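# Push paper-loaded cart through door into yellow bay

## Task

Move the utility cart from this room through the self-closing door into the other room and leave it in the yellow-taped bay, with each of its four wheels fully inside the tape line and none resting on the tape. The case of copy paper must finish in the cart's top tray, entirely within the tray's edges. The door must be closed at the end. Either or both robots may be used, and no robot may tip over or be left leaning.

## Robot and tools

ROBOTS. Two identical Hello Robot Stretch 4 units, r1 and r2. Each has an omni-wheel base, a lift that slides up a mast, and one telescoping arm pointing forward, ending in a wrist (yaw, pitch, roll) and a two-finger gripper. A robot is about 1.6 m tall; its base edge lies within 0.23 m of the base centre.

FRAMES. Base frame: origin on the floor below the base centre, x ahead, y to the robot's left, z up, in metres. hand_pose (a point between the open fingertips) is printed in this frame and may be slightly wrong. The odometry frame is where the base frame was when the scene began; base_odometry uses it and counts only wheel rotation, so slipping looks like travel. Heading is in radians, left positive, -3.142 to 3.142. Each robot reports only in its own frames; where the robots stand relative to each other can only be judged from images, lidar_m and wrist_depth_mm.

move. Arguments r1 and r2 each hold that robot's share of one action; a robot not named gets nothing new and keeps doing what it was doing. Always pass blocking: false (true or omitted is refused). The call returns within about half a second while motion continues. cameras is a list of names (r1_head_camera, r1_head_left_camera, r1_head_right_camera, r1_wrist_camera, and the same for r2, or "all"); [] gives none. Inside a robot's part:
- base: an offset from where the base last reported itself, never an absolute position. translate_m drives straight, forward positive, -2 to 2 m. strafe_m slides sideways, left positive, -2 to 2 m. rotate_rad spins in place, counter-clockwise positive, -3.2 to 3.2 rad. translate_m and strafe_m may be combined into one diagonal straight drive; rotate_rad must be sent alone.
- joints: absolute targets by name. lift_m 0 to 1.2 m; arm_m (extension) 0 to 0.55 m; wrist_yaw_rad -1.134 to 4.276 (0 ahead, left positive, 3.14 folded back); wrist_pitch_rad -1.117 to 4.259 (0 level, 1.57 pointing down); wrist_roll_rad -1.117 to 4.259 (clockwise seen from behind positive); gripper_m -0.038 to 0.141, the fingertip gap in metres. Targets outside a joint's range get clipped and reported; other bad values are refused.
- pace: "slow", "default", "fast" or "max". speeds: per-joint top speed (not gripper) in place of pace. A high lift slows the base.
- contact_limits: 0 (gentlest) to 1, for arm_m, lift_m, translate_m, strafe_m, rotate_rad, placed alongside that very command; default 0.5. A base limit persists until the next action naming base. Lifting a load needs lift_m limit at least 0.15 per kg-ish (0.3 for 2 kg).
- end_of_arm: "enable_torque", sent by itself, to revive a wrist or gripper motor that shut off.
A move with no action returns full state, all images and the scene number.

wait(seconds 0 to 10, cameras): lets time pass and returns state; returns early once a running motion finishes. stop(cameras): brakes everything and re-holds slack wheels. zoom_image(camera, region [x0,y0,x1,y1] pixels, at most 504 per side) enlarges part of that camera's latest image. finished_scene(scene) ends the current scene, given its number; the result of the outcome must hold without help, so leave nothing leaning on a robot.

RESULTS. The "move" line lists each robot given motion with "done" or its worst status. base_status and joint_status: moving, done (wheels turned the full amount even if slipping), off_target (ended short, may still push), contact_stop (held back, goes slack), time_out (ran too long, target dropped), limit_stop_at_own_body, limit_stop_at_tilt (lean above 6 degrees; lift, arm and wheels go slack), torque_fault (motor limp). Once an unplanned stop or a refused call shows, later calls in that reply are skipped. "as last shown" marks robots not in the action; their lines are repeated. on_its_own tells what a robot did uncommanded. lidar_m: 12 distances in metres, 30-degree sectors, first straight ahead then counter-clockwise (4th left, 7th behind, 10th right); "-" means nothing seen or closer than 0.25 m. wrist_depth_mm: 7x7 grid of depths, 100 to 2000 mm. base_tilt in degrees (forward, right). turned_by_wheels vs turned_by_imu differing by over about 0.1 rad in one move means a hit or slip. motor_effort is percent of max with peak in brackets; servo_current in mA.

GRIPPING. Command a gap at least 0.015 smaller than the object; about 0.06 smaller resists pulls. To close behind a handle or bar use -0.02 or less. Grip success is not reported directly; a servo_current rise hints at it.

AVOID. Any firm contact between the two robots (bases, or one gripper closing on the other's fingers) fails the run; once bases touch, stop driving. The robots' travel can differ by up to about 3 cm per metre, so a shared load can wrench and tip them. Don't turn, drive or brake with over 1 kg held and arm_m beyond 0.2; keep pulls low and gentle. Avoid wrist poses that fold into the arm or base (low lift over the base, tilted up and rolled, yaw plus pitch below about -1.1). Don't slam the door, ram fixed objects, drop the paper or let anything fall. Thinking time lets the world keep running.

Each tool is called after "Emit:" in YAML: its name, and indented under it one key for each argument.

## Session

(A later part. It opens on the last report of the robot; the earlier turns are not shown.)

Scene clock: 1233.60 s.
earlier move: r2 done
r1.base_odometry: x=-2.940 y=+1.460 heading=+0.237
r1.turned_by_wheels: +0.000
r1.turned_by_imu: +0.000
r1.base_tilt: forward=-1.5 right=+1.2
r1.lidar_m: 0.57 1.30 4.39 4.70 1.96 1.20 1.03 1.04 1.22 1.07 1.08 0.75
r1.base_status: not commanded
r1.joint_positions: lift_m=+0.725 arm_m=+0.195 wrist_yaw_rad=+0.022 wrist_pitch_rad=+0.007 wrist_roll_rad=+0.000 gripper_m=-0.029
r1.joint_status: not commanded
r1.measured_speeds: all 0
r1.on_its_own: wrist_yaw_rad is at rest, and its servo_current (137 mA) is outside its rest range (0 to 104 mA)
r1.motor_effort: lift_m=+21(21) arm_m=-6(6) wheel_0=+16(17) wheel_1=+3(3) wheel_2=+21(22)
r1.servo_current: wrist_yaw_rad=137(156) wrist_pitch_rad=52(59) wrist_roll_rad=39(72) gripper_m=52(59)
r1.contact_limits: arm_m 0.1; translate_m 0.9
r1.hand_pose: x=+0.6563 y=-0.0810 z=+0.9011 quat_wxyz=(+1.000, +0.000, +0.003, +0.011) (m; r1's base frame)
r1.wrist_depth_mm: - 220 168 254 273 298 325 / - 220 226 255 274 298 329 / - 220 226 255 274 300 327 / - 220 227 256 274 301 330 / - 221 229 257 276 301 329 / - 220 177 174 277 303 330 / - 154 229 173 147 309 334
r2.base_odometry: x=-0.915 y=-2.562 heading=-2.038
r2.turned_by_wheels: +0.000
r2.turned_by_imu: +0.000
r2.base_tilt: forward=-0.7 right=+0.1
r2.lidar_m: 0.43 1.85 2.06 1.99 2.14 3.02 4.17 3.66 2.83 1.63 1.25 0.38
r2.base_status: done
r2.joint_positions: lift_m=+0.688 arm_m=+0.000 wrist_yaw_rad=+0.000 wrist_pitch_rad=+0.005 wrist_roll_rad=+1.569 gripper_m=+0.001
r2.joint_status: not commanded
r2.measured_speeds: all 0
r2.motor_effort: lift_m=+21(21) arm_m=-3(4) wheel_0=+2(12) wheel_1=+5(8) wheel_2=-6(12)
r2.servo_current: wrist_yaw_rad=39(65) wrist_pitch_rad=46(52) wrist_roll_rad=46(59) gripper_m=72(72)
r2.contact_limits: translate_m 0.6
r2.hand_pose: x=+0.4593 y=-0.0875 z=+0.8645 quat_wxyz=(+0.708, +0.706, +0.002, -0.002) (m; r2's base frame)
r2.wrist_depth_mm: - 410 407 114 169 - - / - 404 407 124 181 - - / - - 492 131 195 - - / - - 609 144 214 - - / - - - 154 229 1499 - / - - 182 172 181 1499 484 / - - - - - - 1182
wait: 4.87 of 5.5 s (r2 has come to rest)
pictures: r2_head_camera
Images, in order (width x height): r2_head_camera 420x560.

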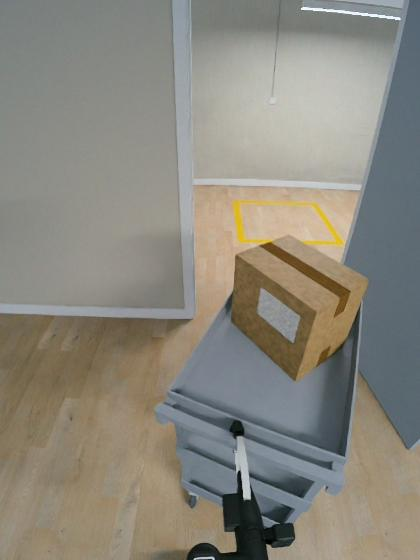

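Emit:
move:
  blocking: false
  r2: {"base": {"translate_m": -0.05, "strafe_m": -0.29}, "pace": "slow", "contact_limits": {"translate_m": 0.6}}

Emit:
wait:
  seconds: 4.5
  cameras: ["r2_head_camera"]

Scene clock: 1240.87 s.
move: r2 moving
r1.base_odometry: x=-2.940 y=+1.460 heading=+0.237
r1.turned_by_wheels: +0.000
r1.turned_by_imu: +0.000
r1.base_tilt: forward=-1.6 right=+1.2
r1.lidar_m: 0.56 1.28 4.38 4.68 1.95 1.15 1.03 1.04 1.20 1.08 1.08 0.77
r1.base_status: not commanded
r1.joint_positions: lift_m=+0.725 arm_m=+0.195 wrist_yaw_rad=+0.022 wrist_pitch_rad=+0.007 wrist_roll_rad=+0.000 gripper_m=-0.029
r1.joint_status: not commanded
r1.measured_speeds: all 0
r1.motor_effort: lift_m=+21(21) arm_m=-6(6) wheel_0=+17(17) wheel_1=+3(3) wheel_2=+21(22)
r1.servo_current: wrist_yaw_rad=143(143) wrist_pitch_rad=52(52) wrist_roll_rad=46(65) gripper_m=52(59)
r1.contact_limits: arm_m 0.1; translate_m 0.9
r1.hand_pose: x=+0.6563 y=-0.0810 z=+0.9011 quat_wxyz=(+1.000, +0.000, +0.003, +0.011) (m; r1's base frame)
r1.wrist_depth_mm: - 219 167 254 274 300 327 / - 220 226 255 273 297 327 / - 220 226 256 273 298 329 / - 221 228 256 274 303 327 / 1078 220 228 257 276 303 329 / - 222 177 175 277 304 330 / - 154 229 173 146 307 332
r2.base_odometry: x=-0.925 y=-2.555 heading=-2.037
r2.turned_by_wheels: +0.001
r2.turned_by_imu: +0.002
r2.base_tilt: forward=-0.6 right=+0.0
r2.lidar_m: 0.43 1.85 2.07 2.00 2.14 3.05 4.13 3.68 2.80 1.63 1.26 0.35
r2.base_status: translate_m moving; strafe_m moving
r2.joint_positions: lift_m=+0.688 arm_m=+0.000 wrist_yaw_rad=+0.001 wrist_pitch_rad=+0.005 wrist_roll_rad=+1.569 gripper_m=+0.001
r2.joint_status: not commanded
r2.measured_speeds: translate_m=-0.010 strafe_m=-0.050 rotate_rad=+0.003 lift_m=+0.000 arm_m=+0.000 wrist_yaw_rad=+0.019 wrist_pitch_rad=+0.000 wrist_roll_rad=+0.000
r2.motor_effort: lift_m=+20(21) arm_m=-3(4) wheel_0=+11(11) wheel_1=-7(8) wheel_2=+8(8)
r2.servo_current: wrist_yaw_rad=46(65) wrist_pitch_rad=39(52) wrist_roll_rad=52(52) gripper_m=65(72)
r2.contact_limits: translate_m 0.6
r2.hand_pose: x=+0.4593 y=-0.0872 z=+0.8645 quat_wxyz=(+0.708, +0.706, +0.002, -0.002) (m; r2's base frame)
r2.wrist_depth_mm: - 402 402 111 167 - - / - 404 410 121 179 - - / - - 496 129 193 - - / - - 621 139 209 - - / - - - 152 228 1576 - / - - 182 170 183 1499 477 / - - - - - - 1182
pictures: none

Scene clock: 1244.53 s.
earlier move: r2 done
r1.base_odometry: x=-2.940 y=+1.460 heading=+0.237
r1.turned_by_wheels: +0.000
r1.turned_by_imu: +0.000
r1.base_tilt: forward=-1.6 right=+1.2
r1.lidar_m: 0.57 1.09 1.46 4.70 1.97 1.15 1.03 1.02 1.23 1.07 1.06 0.75
r1.base_status: not commanded
r1.joint_positions: lift_m=+0.725 arm_m=+0.195 wrist_yaw_rad=+0.022 wrist_pitch_rad=+0.007 wrist_roll_rad=+0.000 gripper_m=-0.029
r1.joint_status: not commanded
r1.measured_speeds: all 0
r1.on_its_own: wrist_yaw_rad is at rest, and its servo_current (150 mA) is outside its rest range (0 to 104 mA)
r1.motor_effort: lift_m=+21(21) arm_m=-6(6) wheel_0=+17(17) wheel_1=+3(3) wheel_2=+21(22)
r1.servo_current: wrist_yaw_rad=150(156) wrist_pitch_rad=46(59) wrist_roll_rad=39(72) gripper_m=59(65)
r1.contact_limits: arm_m 0.1; translate_m 0.9
r1.hand_pose: x=+0.6563 y=-0.0810 z=+0.9011 quat_wxyz=(+1.000, +0.000, +0.003, +0.011) (m; r1's base frame)
r1.wrist_depth_mm: - 220 167 254 272 298 325 / - 220 226 255 271 298 327 / - 220 228 255 274 300 327 / - 220 228 254 274 301 329 / 831 221 229 256 276 303 329 / - 222 177 174 274 303 330 / - 159 229 173 146 307 332
r2.base_odometry: x=-1.151 y=-2.388 heading=-2.037
r2.turned_by_wheels: +0.000
r2.turned_by_imu: +0.001
r2.base_tilt: forward=-0.6 right=+0.1
r2.lidar_m: 0.39 0.44 2.34 2.28 2.44 3.49 4.13 3.31 2.54 1.47 1.04 0.44
r2.base_status: done
r2.joint_positions: lift_m=+0.688 arm_m=+0.000 wrist_yaw_rad=+0.003 wrist_pitch_rad=+0.005 wrist_roll_rad=+1.569 gripper_m=+0.001
r2.joint_status: not commanded
r2.measured_speeds: all 0
r2.motor_effort: lift_m=+21(21) arm_m=-4(4) wheel_0=+4(14) wheel_1=-5(8) wheel_2=+9(11)
r2.servo_current: wrist_yaw_rad=46(65) wrist_pitch_rad=52(52) wrist_roll_rad=46(72) gripper_m=65(78)
r2.contact_limits: translate_m 0.6
r2.hand_pose: x=+0.4595 y=-0.0866 z=+0.8645 quat_wxyz=(+0.708, +0.706, +0.003, -0.001) (m; r2's base frame)
r2.wrist_depth_mm: - - - 166 222 - - / - - - 168 227 750 - / - - 473 170 230 820 - / - - 480 231 233 831 - / - - 544 175 236 854 - / - - 187 177 181 - - / - - - - 243 1576 488
wait: 3.67 of 4.5 s (r2 has come to rest)
pictures: r2_head_camera
Images, in order (width x height): r2_head_camera 420x560.

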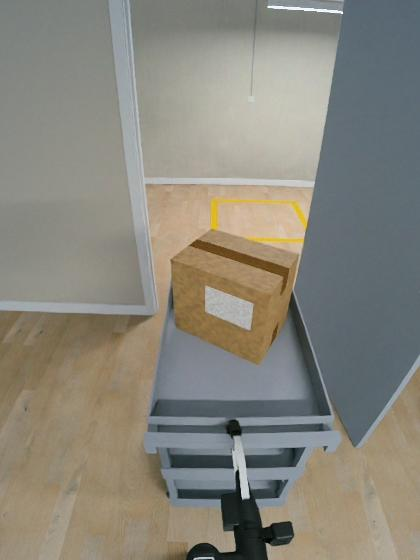

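Emit:
move:
  blocking: false
  r2: {"base": {"translate_m": 0.4}, "pace": "slow", "contact_limits": {"translate_m": 0.6}}

Emit:
wait:
  seconds: 5
  cameras: ["r2_head_camera"]

Scene clock: 1252.20 s.
move: r2 moving
r1.base_odometry: x=-2.940 y=+1.460 heading=+0.237
r1.turned_by_wheels: +0.000
r1.turned_by_imu: +0.000
r1.base_tilt: forward=-1.6 right=+1.3
r1.lidar_m: 0.57 1.08 1.49 4.69 1.97 1.18 1.03 1.04 1.22 1.08 1.06 0.75
r1.base_status: not commanded
r1.joint_positions: lift_m=+0.725 arm_m=+0.195 wrist_yaw_rad=+0.022 wrist_pitch_rad=+0.007 wrist_roll_rad=+0.000 gripper_m=-0.029
r1.joint_status: not commanded
r1.measured_speeds: all 0
r1.motor_effort: lift_m=+21(21) arm_m=-6(6) wheel_0=+17(17) wheel_1=+3(3) wheel_2=+21(22)
r1.servo_current: wrist_yaw_rad=117(143) wrist_pitch_rad=46(52) wrist_roll_rad=72(72) gripper_m=59(59)
r1.contact_limits: arm_m 0.1; translate_m 0.9
r1.hand_pose: x=+0.6563 y=-0.0810 z=+0.9011 quat_wxyz=(+1.000, +0.000, +0.003, +0.011) (m; r1's base frame)
r1.wrist_depth_mm: - 220 167 253 272 300 327 / - 220 225 254 273 300 325 / - 221 228 255 273 300 327 / - 221 228 256 276 303 329 / 798 221 229 257 274 303 330 / - 221 177 174 276 301 329 / - 159 229 173 146 309 332
r2.base_odometry: x=-1.157 y=-2.398 heading=-2.037
r2.turned_by_wheels: +0.000
r2.turned_by_imu: +0.001
r2.base_tilt: forward=-0.7 right=+0.0
r2.lidar_m: 0.41 0.43 2.33 2.27 2.44 3.47 4.17 3.30 2.51 1.46 1.02 0.43
r2.base_status: translate_m moving
r2.joint_positions: lift_m=+0.688 arm_m=+0.000 wrist_yaw_rad=+0.002 wrist_pitch_rad=+0.005 wrist_roll_rad=+1.569 gripper_m=+0.001
r2.joint_status: not commanded
r2.measured_speeds: translate_m=+0.049 strafe_m=+0.000 rotate_rad=-0.001 lift_m=+0.000 arm_m=+0.000 wrist_yaw_rad=-0.017 wrist_pitch_rad=+0.000 wrist_roll_rad=+0.000
r2.motor_effort: lift_m=+21(21) arm_m=-4(4) wheel_0=+13(13) wheel_1=+7(8) wheel_2=-13(13)
r2.servo_current: wrist_yaw_rad=52(52) wrist_pitch_rad=46(52) wrist_roll_rad=52(52) gripper_m=59(72)
r2.contact_limits: translate_m 0.6
r2.hand_pose: x=+0.4594 y=-0.0870 z=+0.8645 quat_wxyz=(+0.708, +0.706, +0.002, -0.001) (m; r2's base frame)
r2.wrist_depth_mm: - - - 167 224 - - / 1576 - - 168 227 809 - / - - 477 170 230 820 - / - - 480 230 232 831 - / - - 535 174 235 831 - / - - 189 175 183 - - / - - - - - - 496
pictures: none

Scene clock: 1257.00 s.
earlier move: r2 done
r1.base_odometry: x=-2.940 y=+1.460 heading=+0.237
r1.turned_by_wheels: +0.000
r1.turned_by_imu: +0.000
r1.base_tilt: forward=-1.6 right=+1.2
r1.lidar_m: 0.58 1.23 4.38 4.69 1.95 1.17 1.01 1.03 1.23 1.06 1.08 0.77
r1.base_status: not commanded
r1.joint_positions: lift_m=+0.725 arm_m=+0.195 wrist_yaw_rad=+0.022 wrist_pitch_rad=+0.007 wrist_roll_rad=+0.000 gripper_m=-0.029
r1.joint_status: not commanded
r1.measured_speeds: all 0
r1.on_its_own: wrist_yaw_rad is at rest, and its servo_current (143 mA) is outside its rest range (0 to 104 mA)
r1.motor_effort: lift_m=+21(21) arm_m=-6(6) wheel_0=+17(17) wheel_1=+3(3) wheel_2=+22(22)
r1.servo_current: wrist_yaw_rad=143(156) wrist_pitch_rad=52(59) wrist_roll_rad=39(72) gripper_m=52(65)
r1.contact_limits: arm_m 0.1; translate_m 0.9
r1.hand_pose: x=+0.6563 y=-0.0810 z=+0.9011 quat_wxyz=(+1.000, +0.000, +0.003, +0.011) (m; r1's base frame)
r1.wrist_depth_mm: - 220 168 254 273 300 325 / - 220 226 256 273 301 327 / - 220 227 255 276 300 327 / 917 221 228 255 274 303 329 / - 220 228 258 276 301 329 / - 221 177 175 277 301 330 / - 159 229 173 146 309 332
r2.base_odometry: x=-1.331 y=-2.745 heading=-2.037
r2.turned_by_wheels: +0.000
r2.turned_by_imu: -0.001
r2.base_tilt: forward=-0.6 right=+0.1
r2.lidar_m: 0.42 1.48 2.13 2.26 2.40 3.41 - 3.34 2.57 1.11 0.83 0.39
r2.base_status: done
r2.joint_positions: lift_m=+0.688 arm_m=+0.000 wrist_yaw_rad=-0.002 wrist_pitch_rad=+0.005 wrist_roll_rad=+1.569 gripper_m=+0.001
r2.joint_status: not commanded
r2.measured_speeds: all 0
r2.motor_effort: lift_m=+21(21) arm_m=-3(4) wheel_0=+3(13) wheel_1=+5(8) wheel_2=-7(15)
r2.servo_current: wrist_yaw_rad=39(65) wrist_pitch_rad=39(52) wrist_roll_rad=46(59) gripper_m=72(78)
r2.contact_limits: translate_m 0.6
r2.hand_pose: x=+0.4591 y=-0.0879 z=+0.8645 quat_wxyz=(+0.708, +0.706, +0.001, -0.002) (m; r2's base frame)
r2.wrist_depth_mm: - 466 469 - 181 - - / - 413 413 133 191 - - / - 500 469 141 205 - - / - - 564 150 219 - - / - - - 165 230 1756 - / - - 188 171 181 1708 466 / - - - - - - 1182
wait: 4.80 of 5 s (r2 has come to rest)
pictures: r2_head_camera
Images, in order (width x height): r2_head_camera 420x560.

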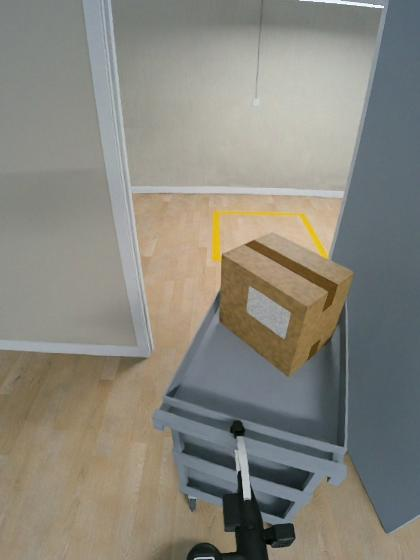

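Emit:
move:
  blocking: false
  r2: {"joints": {"gripper_m": 0.075}}

Emit:
wait:
  seconds: 1.5

Emit:
move:
  blocking: false
  r2: {"base": {"translate_m": -0.01, "strafe_m": -0.075}, "pace": "slow", "contact_limits": {"translate_m": 0.3}}

Emit:
wait:
  seconds: 1.5
  cameras: ["r2_wrist_camera", "r2_head_camera"]

Emit:
move:
  blocking: false
  r2: {"joints": {"gripper_m": 0.0}}

Emit:
wait:
  seconds: 1.6
  cameras: ["r2_wrist_camera"]

Scene clock: 1300.50 s.
move: r2 moving
r1.base_odometry: x=-2.940 y=+1.460 heading=+0.237
r1.turned_by_wheels: +0.000
r1.turned_by_imu: +0.000
r1.base_tilt: forward=-1.5 right=+1.2
r1.lidar_m: 0.57 1.24 4.41 4.68 1.94 1.19 1.03 1.01 1.24 1.07 1.09 0.77
r1.base_status: not commanded
r1.joint_positions: lift_m=+0.725 arm_m=+0.195 wrist_yaw_rad=+0.022 wrist_pitch_rad=+0.007 wrist_roll_rad=+0.000 gripper_m=-0.029
r1.joint_status: not commanded
r1.measured_speeds: all 0
r1.motor_effort: lift_m=+21(21) arm_m=-6(6) wheel_0=+17(17) wheel_1=+4(4) wheel_2=+21(22)
r1.servo_current: wrist_yaw_rad=130(143) wrist_pitch_rad=52(52) wrist_roll_rad=52(59) gripper_m=52(59)
r1.contact_limits: arm_m 0.1; translate_m 0.9
r1.hand_pose: x=+0.6563 y=-0.0810 z=+0.9011 quat_wxyz=(+1.000, +0.000, +0.003, +0.011) (m; r1's base frame)
r1.wrist_depth_mm: - 219 167 254 273 298 327 / - 220 226 255 273 300 327 / - 220 227 254 274 300 327 / 904 221 228 255 276 303 327 / - 221 228 256 274 301 330 / - 221 177 175 276 303 330 / - 159 229 173 146 309 332
r2.base_odometry: x=-1.331 y=-2.745 heading=-2.037
r2.turned_by_wheels: +0.000
r2.turned_by_imu: +0.001
r2.base_tilt: forward=-0.7 right=+0.0
r2.lidar_m: 0.45 1.48 2.12 2.26 2.44 3.46 - 3.33 2.57 1.11 0.84 0.38
r2.base_status: not commanded
r2.joint_positions: lift_m=+0.688 arm_m=+0.000 wrist_yaw_rad=-0.002 wrist_pitch_rad=+0.005 wrist_roll_rad=+1.569 gripper_m=+0.020
r2.joint_status: gripper_m moving
r2.measured_speeds: all 0
r2.motor_effort: lift_m=+21(21) arm_m=-3(4) wheel_0=+3(3) wheel_1=+5(6) wheel_2=-7(8)
r2.servo_current: wrist_yaw_rad=39(59) wrist_pitch_rad=39(46) wrist_roll_rad=33(59) gripper_m=65(65)
r2.contact_limits: translate_m 0.6
r2.hand_pose: x=+0.4591 y=-0.0879 z=+0.8645 quat_wxyz=(+0.708, +0.706, +0.001, -0.002) (m; r2's base frame)
r2.wrist_depth_mm: - 469 469 131 185 - - / - 424 415 137 195 - - / - 500 473 145 207 - - / - - 574 156 221 - - / - - - 169 235 1756 - / - - 191 177 186 1618 469 / - - - - - - 1182
pictures: none

Scene clock: 1301.57 s.
earlier move: r2 done
r1.base_odometry: x=-2.940 y=+1.460 heading=+0.237
r1.turned_by_wheels: +0.000
r1.turned_by_imu: +0.000
r1.base_tilt: forward=-1.6 right=+1.2
r1.lidar_m: 0.56 1.25 4.40 4.70 1.95 1.19 1.03 1.01 1.24 1.07 1.08 0.76
r1.base_status: not commanded
r1.joint_positions: lift_m=+0.725 arm_m=+0.195 wrist_yaw_rad=+0.022 wrist_pitch_rad=+0.007 wrist_roll_rad=+0.000 gripper_m=-0.029
r1.joint_status: not commanded
r1.measured_speeds: all 0
r1.on_its_own: wrist_yaw_rad is at rest, and its servo_current (156 mA) is outside its rest range (0 to 104 mA)
r1.motor_effort: lift_m=+21(21) arm_m=-6(6) wheel_0=+16(17) wheel_1=+3(4) wheel_2=+21(22)
r1.servo_current: wrist_yaw_rad=156(156) wrist_pitch_rad=46(59) wrist_roll_rad=46(65) gripper_m=52(59)
r1.contact_limits: arm_m 0.1; translate_m 0.9
r1.hand_pose: x=+0.6563 y=-0.0810 z=+0.9011 quat_wxyz=(+1.000, +0.000, +0.003, +0.011) (m; r1's base frame)
r1.wrist_depth_mm: - 220 167 254 274 298 327 / - 220 226 255 273 300 327 / - 220 227 256 274 301 327 / 904 221 228 255 274 301 329 / - 221 229 256 274 301 330 / - 222 177 175 276 301 330 / - 159 229 173 146 307 334
r2.base_odometry: x=-1.331 y=-2.745 heading=-2.037
r2.turned_by_wheels: +0.000
r2.turned_by_imu: +0.000
r2.base_tilt: forward=-0.7 right=+0.1
r2.lidar_m: 0.45 1.47 2.08 2.27 2.40 3.47 - 3.32 2.53 1.09 0.84 0.40
r2.base_status: not commanded
r2.joint_positions: lift_m=+0.688 arm_m=+0.000 wrist_yaw_rad=-0.002 wrist_pitch_rad=+0.004 wrist_roll_rad=+1.569 gripper_m=+0.075
r2.joint_status: all done
r2.measured_speeds: all 0
r2.motor_effort: lift_m=+19(21) arm_m=-4(4) wheel_0=+3(3) wheel_1=+5(6) wheel_2=-6(8)
r2.servo_current: wrist_yaw_rad=52(59) wrist_pitch_rad=46(52) wrist_roll_rad=46(59) gripper_m=52(117)
r2.contact_limits: translate_m 0.6
r2.hand_pose: x=+0.4591 y=-0.0879 z=+0.8648 quat_wxyz=(+0.708, +0.706, +0.001, -0.002) (m; r2's base frame)
r2.wrist_depth_mm: - 484 466 136 187 - - / - 424 421 142 200 - - / - - 488 151 211 - - / - - 591 159 224 - - / - - - 173 237 1921 - / - - 189 180 190 1618 480 / - - - - - - 1160
wait: 1.07 of 1.5 s (r2 has come to rest)
pictures: none

Scene clock: 1302.07 s.
move: r2 moving
r1.base_odometry: x=-2.940 y=+1.460 heading=+0.237
r1.turned_by_wheels: +0.000
r1.turned_by_imu: +0.000
r1.base_tilt: forward=-1.6 right=+1.2
r1.lidar_m: 0.58 1.23 4.41 4.69 1.97 1.18 1.02 1.01 1.23 1.07 1.08 0.76
r1.base_status: not commanded
r1.joint_positions: lift_m=+0.725 arm_m=+0.195 wrist_yaw_rad=+0.022 wrist_pitch_rad=+0.007 wrist_roll_rad=+0.000 gripper_m=-0.029
r1.joint_status: not commanded
r1.measured_speeds: all 0
r1.motor_effort: lift_m=+21(21) arm_m=-6(6) wheel_0=+17(17) wheel_1=+3(3) wheel_2=+21(22)
r1.servo_current: wrist_yaw_rad=143(156) wrist_pitch_rad=52(52) wrist_roll_rad=46(46) gripper_m=52(59)
r1.contact_limits: arm_m 0.1; translate_m 0.9
r1.hand_pose: x=+0.6563 y=-0.0810 z=+0.9011 quat_wxyz=(+1.000, +0.000, +0.003, +0.011) (m; r1's base frame)
r1.wrist_depth_mm: - 220 168 253 272 298 327 / - 220 227 255 273 300 329 / - 220 228 256 273 303 327 / 904 221 228 256 274 303 329 / - 220 228 257 276 301 330 / - 221 177 174 274 303 332 / - 159 229 173 146 307 332
r2.base_odometry: x=-1.342 y=-2.737 heading=-2.036
r2.turned_by_wheels: +0.001
r2.turned_by_imu: +0.001
r2.base_tilt: forward=-0.7 right=+0.1
r2.lidar_m: 0.44 1.44 2.08 2.26 2.43 3.45 - 3.30 2.52 1.10 0.85 0.39
r2.base_status: translate_m moving; strafe_m moving
r2.joint_positions: lift_m=+0.688 arm_m=+0.000 wrist_yaw_rad=+0.000 wrist_pitch_rad=+0.004 wrist_roll_rad=+1.569 gripper_m=+0.075
r2.joint_status: not commanded
r2.measured_speeds: translate_m=-0.007 strafe_m=-0.052 rotate_rad=+0.003 lift_m=+0.000 arm_m=+0.000 wrist_yaw_rad=+0.005 wrist_pitch_rad=+0.000 wrist_roll_rad=+0.000
r2.motor_effort: lift_m=+19(19) arm_m=-4(4) wheel_0=+9(11) wheel_1=-6(9) wheel_2=+5(7)
r2.servo_current: wrist_yaw_rad=52(52) wrist_pitch_rad=46(52) wrist_roll_rad=46(52) gripper_m=52(52)
r2.contact_limits: translate_m 0.3
r2.hand_pose: x=+0.4593 y=-0.0875 z=+0.8648 quat_wxyz=(+0.708, +0.706, +0.001, -0.002) (m; r2's base frame)
r2.wrist_depth_mm: - 488 466 134 185 - - / - 427 421 140 196 - - / - - 477 149 209 - - / - - 585 159 223 - - / - - - 170 236 1863 - / - - 189 181 192 1618 484 / - - - - - - 1182
pictures: none

Scene clock: 1303.53 s.
earlier move: r2 done
r1.base_odometry: x=-2.940 y=+1.460 heading=+0.237
r1.turned_by_wheels: +0.000
r1.turned_by_imu: +0.000
r1.base_tilt: forward=-1.6 right=+1.2
r1.lidar_m: 0.56 1.17 4.37 4.70 1.94 1.15 1.03 1.04 1.21 1.07 1.09 0.77
r1.base_status: not commanded
r1.joint_positions: lift_m=+0.725 arm_m=+0.195 wrist_yaw_rad=+0.022 wrist_pitch_rad=+0.007 wrist_roll_rad=+0.000 gripper_m=-0.029
r1.joint_status: not commanded
r1.measured_speeds: all 0
r1.on_its_own: wrist_yaw_rad is at rest, and its servo_current (137 mA) is outside its rest range (0 to 104 mA)
r1.motor_effort: lift_m=+21(21) arm_m=-6(6) wheel_0=+16(17) wheel_1=+3(3) wheel_2=+21(22)
r1.servo_current: wrist_yaw_rad=137(156) wrist_pitch_rad=46(59) wrist_roll_rad=59(65) gripper_m=52(59)
r1.contact_limits: arm_m 0.1; translate_m 0.9
r1.hand_pose: x=+0.6563 y=-0.0810 z=+0.9011 quat_wxyz=(+1.000, +0.000, +0.003, +0.011) (m; r1's base frame)
r1.wrist_depth_mm: - 218 167 254 273 300 329 / - 220 227 254 272 300 329 / - 220 228 257 274 300 327 / 854 221 228 256 274 301 330 / - 220 228 255 276 301 329 / - 221 178 175 277 301 330 / - 159 229 172 146 307 330
r2.base_odometry: x=-1.393 y=-2.702 heading=-2.036
r2.turned_by_wheels: +0.000
r2.turned_by_imu: +0.000
r2.base_tilt: forward=-0.7 right=+0.1
r2.lidar_m: 0.45 0.53 2.09 2.33 2.50 3.57 - 3.24 2.47 1.08 0.77 0.40
r2.base_status: done
r2.joint_positions: lift_m=+0.688 arm_m=+0.000 wrist_yaw_rad=+0.000 wrist_pitch_rad=+0.004 wrist_roll_rad=+1.569 gripper_m=+0.075
r2.joint_status: not commanded
r2.measured_speeds: all 0
r2.motor_effort: lift_m=+19(19) arm_m=-4(4) wheel_0=+6(12) wheel_1=-4(9) wheel_2=+7(7)
r2.servo_current: wrist_yaw_rad=52(59) wrist_pitch_rad=46(52) wrist_roll_rad=46(59) gripper_m=52(52)
r2.contact_limits: translate_m 0.3
r2.hand_pose: x=+0.4593 y=-0.0875 z=+0.8648 quat_wxyz=(+0.708, +0.706, +0.002, -0.002) (m; r2's base frame)
r2.wrist_depth_mm: - - 535 132 184 - - / - - 488 139 196 - - / - 462 449 148 208 - - / - - 530 158 224 - - / - - 640 170 236 - - / - - 190 182 191 1756 - / - - - - - - 496
wait: 1.47 of 1.5 s (r2 has come to rest)
pictures: r2_head_camera, r2_wrist_camera
Images, in order (width x height): r2_head_camera 420x560, r2_wrist_camera 616x392.

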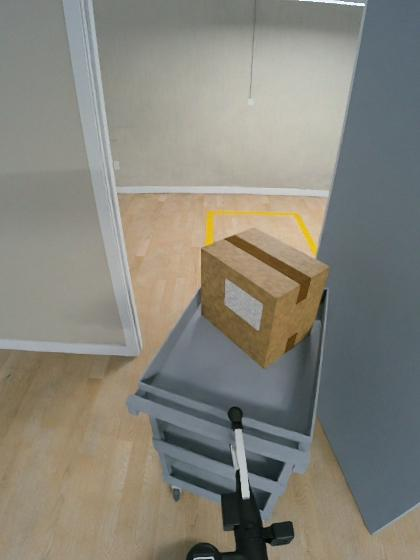

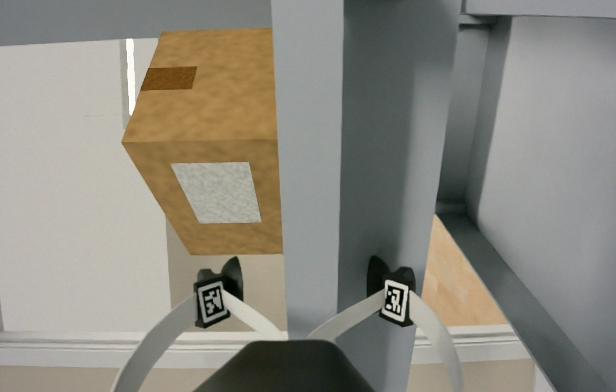

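Scene clock: 1304.03 s.
move: r2 moving
r1.base_odometry: x=-2.940 y=+1.460 heading=+0.237
r1.turned_by_wheels: +0.000
r1.turned_by_imu: +0.000
r1.base_tilt: forward=-1.6 right=+1.3
r1.lidar_m: 0.57 1.16 4.36 4.68 1.95 1.18 1.02 1.04 1.25 1.06 1.07 0.75
r1.base_status: not commanded
r1.joint_positions: lift_m=+0.725 arm_m=+0.195 wrist_yaw_rad=+0.022 wrist_pitch_rad=+0.007 wrist_roll_rad=+0.000 gripper_m=-0.029
r1.joint_status: not commanded
r1.measured_speeds: all 0
r1.motor_effort: lift_m=+21(21) arm_m=-6(6) wheel_0=+17(17) wheel_1=+3(3) wheel_2=+21(22)
r1.servo_current: wrist_yaw_rad=124(137) wrist_pitch_rad=52(59) wrist_roll_rad=65(72) gripper_m=52(59)
r1.contact_limits: arm_m 0.1; translate_m 0.9
r1.hand_pose: x=+0.6563 y=-0.0810 z=+0.9011 quat_wxyz=(+1.000, +0.000, +0.003, +0.011) (m; r1's base frame)
r1.wrist_depth_mm: - 218 167 254 274 298 327 / - 220 227 254 273 298 329 / - 220 227 256 274 301 329 / 842 221 229 256 274 300 329 / - 221 229 257 276 301 330 / - 221 177 175 276 303 332 / - 159 229 173 146 309 332
r2.base_odometry: x=-1.393 y=-2.702 heading=-2.036
r2.turned_by_wheels: +0.000
r2.turned_by_imu: +0.000
r2.base_tilt: forward=-0.6 right=+0.1
r2.lidar_m: 0.44 0.52 2.15 2.33 2.49 3.60 - 3.22 2.45 1.09 0.77 0.38
r2.base_status: not commanded
r2.joint_positions: lift_m=+0.688 arm_m=+0.000 wrist_yaw_rad=+0.000 wrist_pitch_rad=+0.004 wrist_roll_rad=+1.569 gripper_m=+0.056
r2.joint_status: gripper_m moving
r2.measured_speeds: all 0
r2.motor_effort: lift_m=+19(19) arm_m=-3(4) wheel_0=+6(6) wheel_1=-4(4) wheel_2=+6(7)
r2.servo_current: wrist_yaw_rad=52(52) wrist_pitch_rad=52(52) wrist_roll_rad=46(52) gripper_m=137(150)
r2.contact_limits: translate_m 0.3
r2.hand_pose: x=+0.4593 y=-0.0875 z=+0.8648 quat_wxyz=(+0.708, +0.706, +0.002, -0.002) (m; r2's base frame)
r2.wrist_depth_mm: - - 549 131 185 - - / - - 492 139 195 - - / - 462 449 148 209 - - / - - 521 159 223 - - / - - 640 171 236 - - / - - 195 182 187 1756 - / - - - - - - 496
pictures: none

Scene clock: 1305.10 s.
earlier move: r2 done
r1.base_odometry: x=-2.940 y=+1.460 heading=+0.237
r1.turned_by_wheels: +0.000
r1.turned_by_imu: +0.000
r1.base_tilt: forward=-1.5 right=+1.2
r1.lidar_m: 0.58 1.17 4.40 4.69 1.95 1.19 1.02 1.03 1.22 1.06 1.09 0.76
r1.base_status: not commanded
r1.joint_positions: lift_m=+0.725 arm_m=+0.195 wrist_yaw_rad=+0.022 wrist_pitch_rad=+0.007 wrist_roll_rad=+0.000 gripper_m=-0.029
r1.joint_status: not commanded
r1.measured_speeds: all 0
r1.on_its_own: wrist_yaw_rad is at rest, and its servo_current (137 mA) is outside its rest range (0 to 104 mA)
r1.motor_effort: lift_m=+21(21) arm_m=-6(6) wheel_0=+17(17) wheel_1=+3(3) wheel_2=+21(22)
r1.servo_current: wrist_yaw_rad=137(150) wrist_pitch_rad=52(59) wrist_roll_rad=52(72) gripper_m=52(59)
r1.contact_limits: arm_m 0.1; translate_m 0.9
r1.hand_pose: x=+0.6563 y=-0.0810 z=+0.9011 quat_wxyz=(+1.000, +0.000, +0.003, +0.011) (m; r1's base frame)
r1.wrist_depth_mm: - 220 167 254 272 298 327 / - 220 227 254 274 300 327 / - 220 227 255 273 300 329 / 854 221 228 257 274 300 329 / - 220 228 256 274 301 330 / - 221 177 175 276 304 332 / - 160 229 173 146 309 332
r2.base_odometry: x=-1.394 y=-2.702 heading=-2.037
r2.turned_by_wheels: +0.000
r2.turned_by_imu: +0.000
r2.base_tilt: forward=-0.6 right=+0.1
r2.lidar_m: 0.44 0.54 2.16 2.33 2.49 3.56 - 3.23 2.48 1.04 0.78 0.39
r2.base_status: not commanded
r2.joint_positions: lift_m=+0.688 arm_m=+0.000 wrist_yaw_rad=+0.000 wrist_pitch_rad=+0.004 wrist_roll_rad=+1.569 gripper_m=+0.001
r2.joint_status: all done
r2.measured_speeds: all 0
r2.motor_effort: lift_m=+19(19) arm_m=-3(4) wheel_0=+4(6) wheel_1=-4(4) wheel_2=+6(7)
r2.servo_current: wrist_yaw_rad=46(52) wrist_pitch_rad=39(52) wrist_roll_rad=46(65) gripper_m=98(176)
r2.contact_limits: translate_m 0.3
r2.hand_pose: x=+0.4593 y=-0.0875 z=+0.8648 quat_wxyz=(+0.708, +0.706, +0.002, -0.002) (m; r2's base frame)
r2.wrist_depth_mm: - - 530 127 180 - - / - - 484 133 191 - - / - 449 442 144 207 - - / - - 517 154 219 - - / - - 661 165 235 - - / - - 191 176 182 1661 - / - - - - - - 500
wait: 1.07 of 1.6 s (r2 has come to rest)
pictures: r2_wrist_camera
Images, in order (width x height): r2_wrist_camera 616x392.

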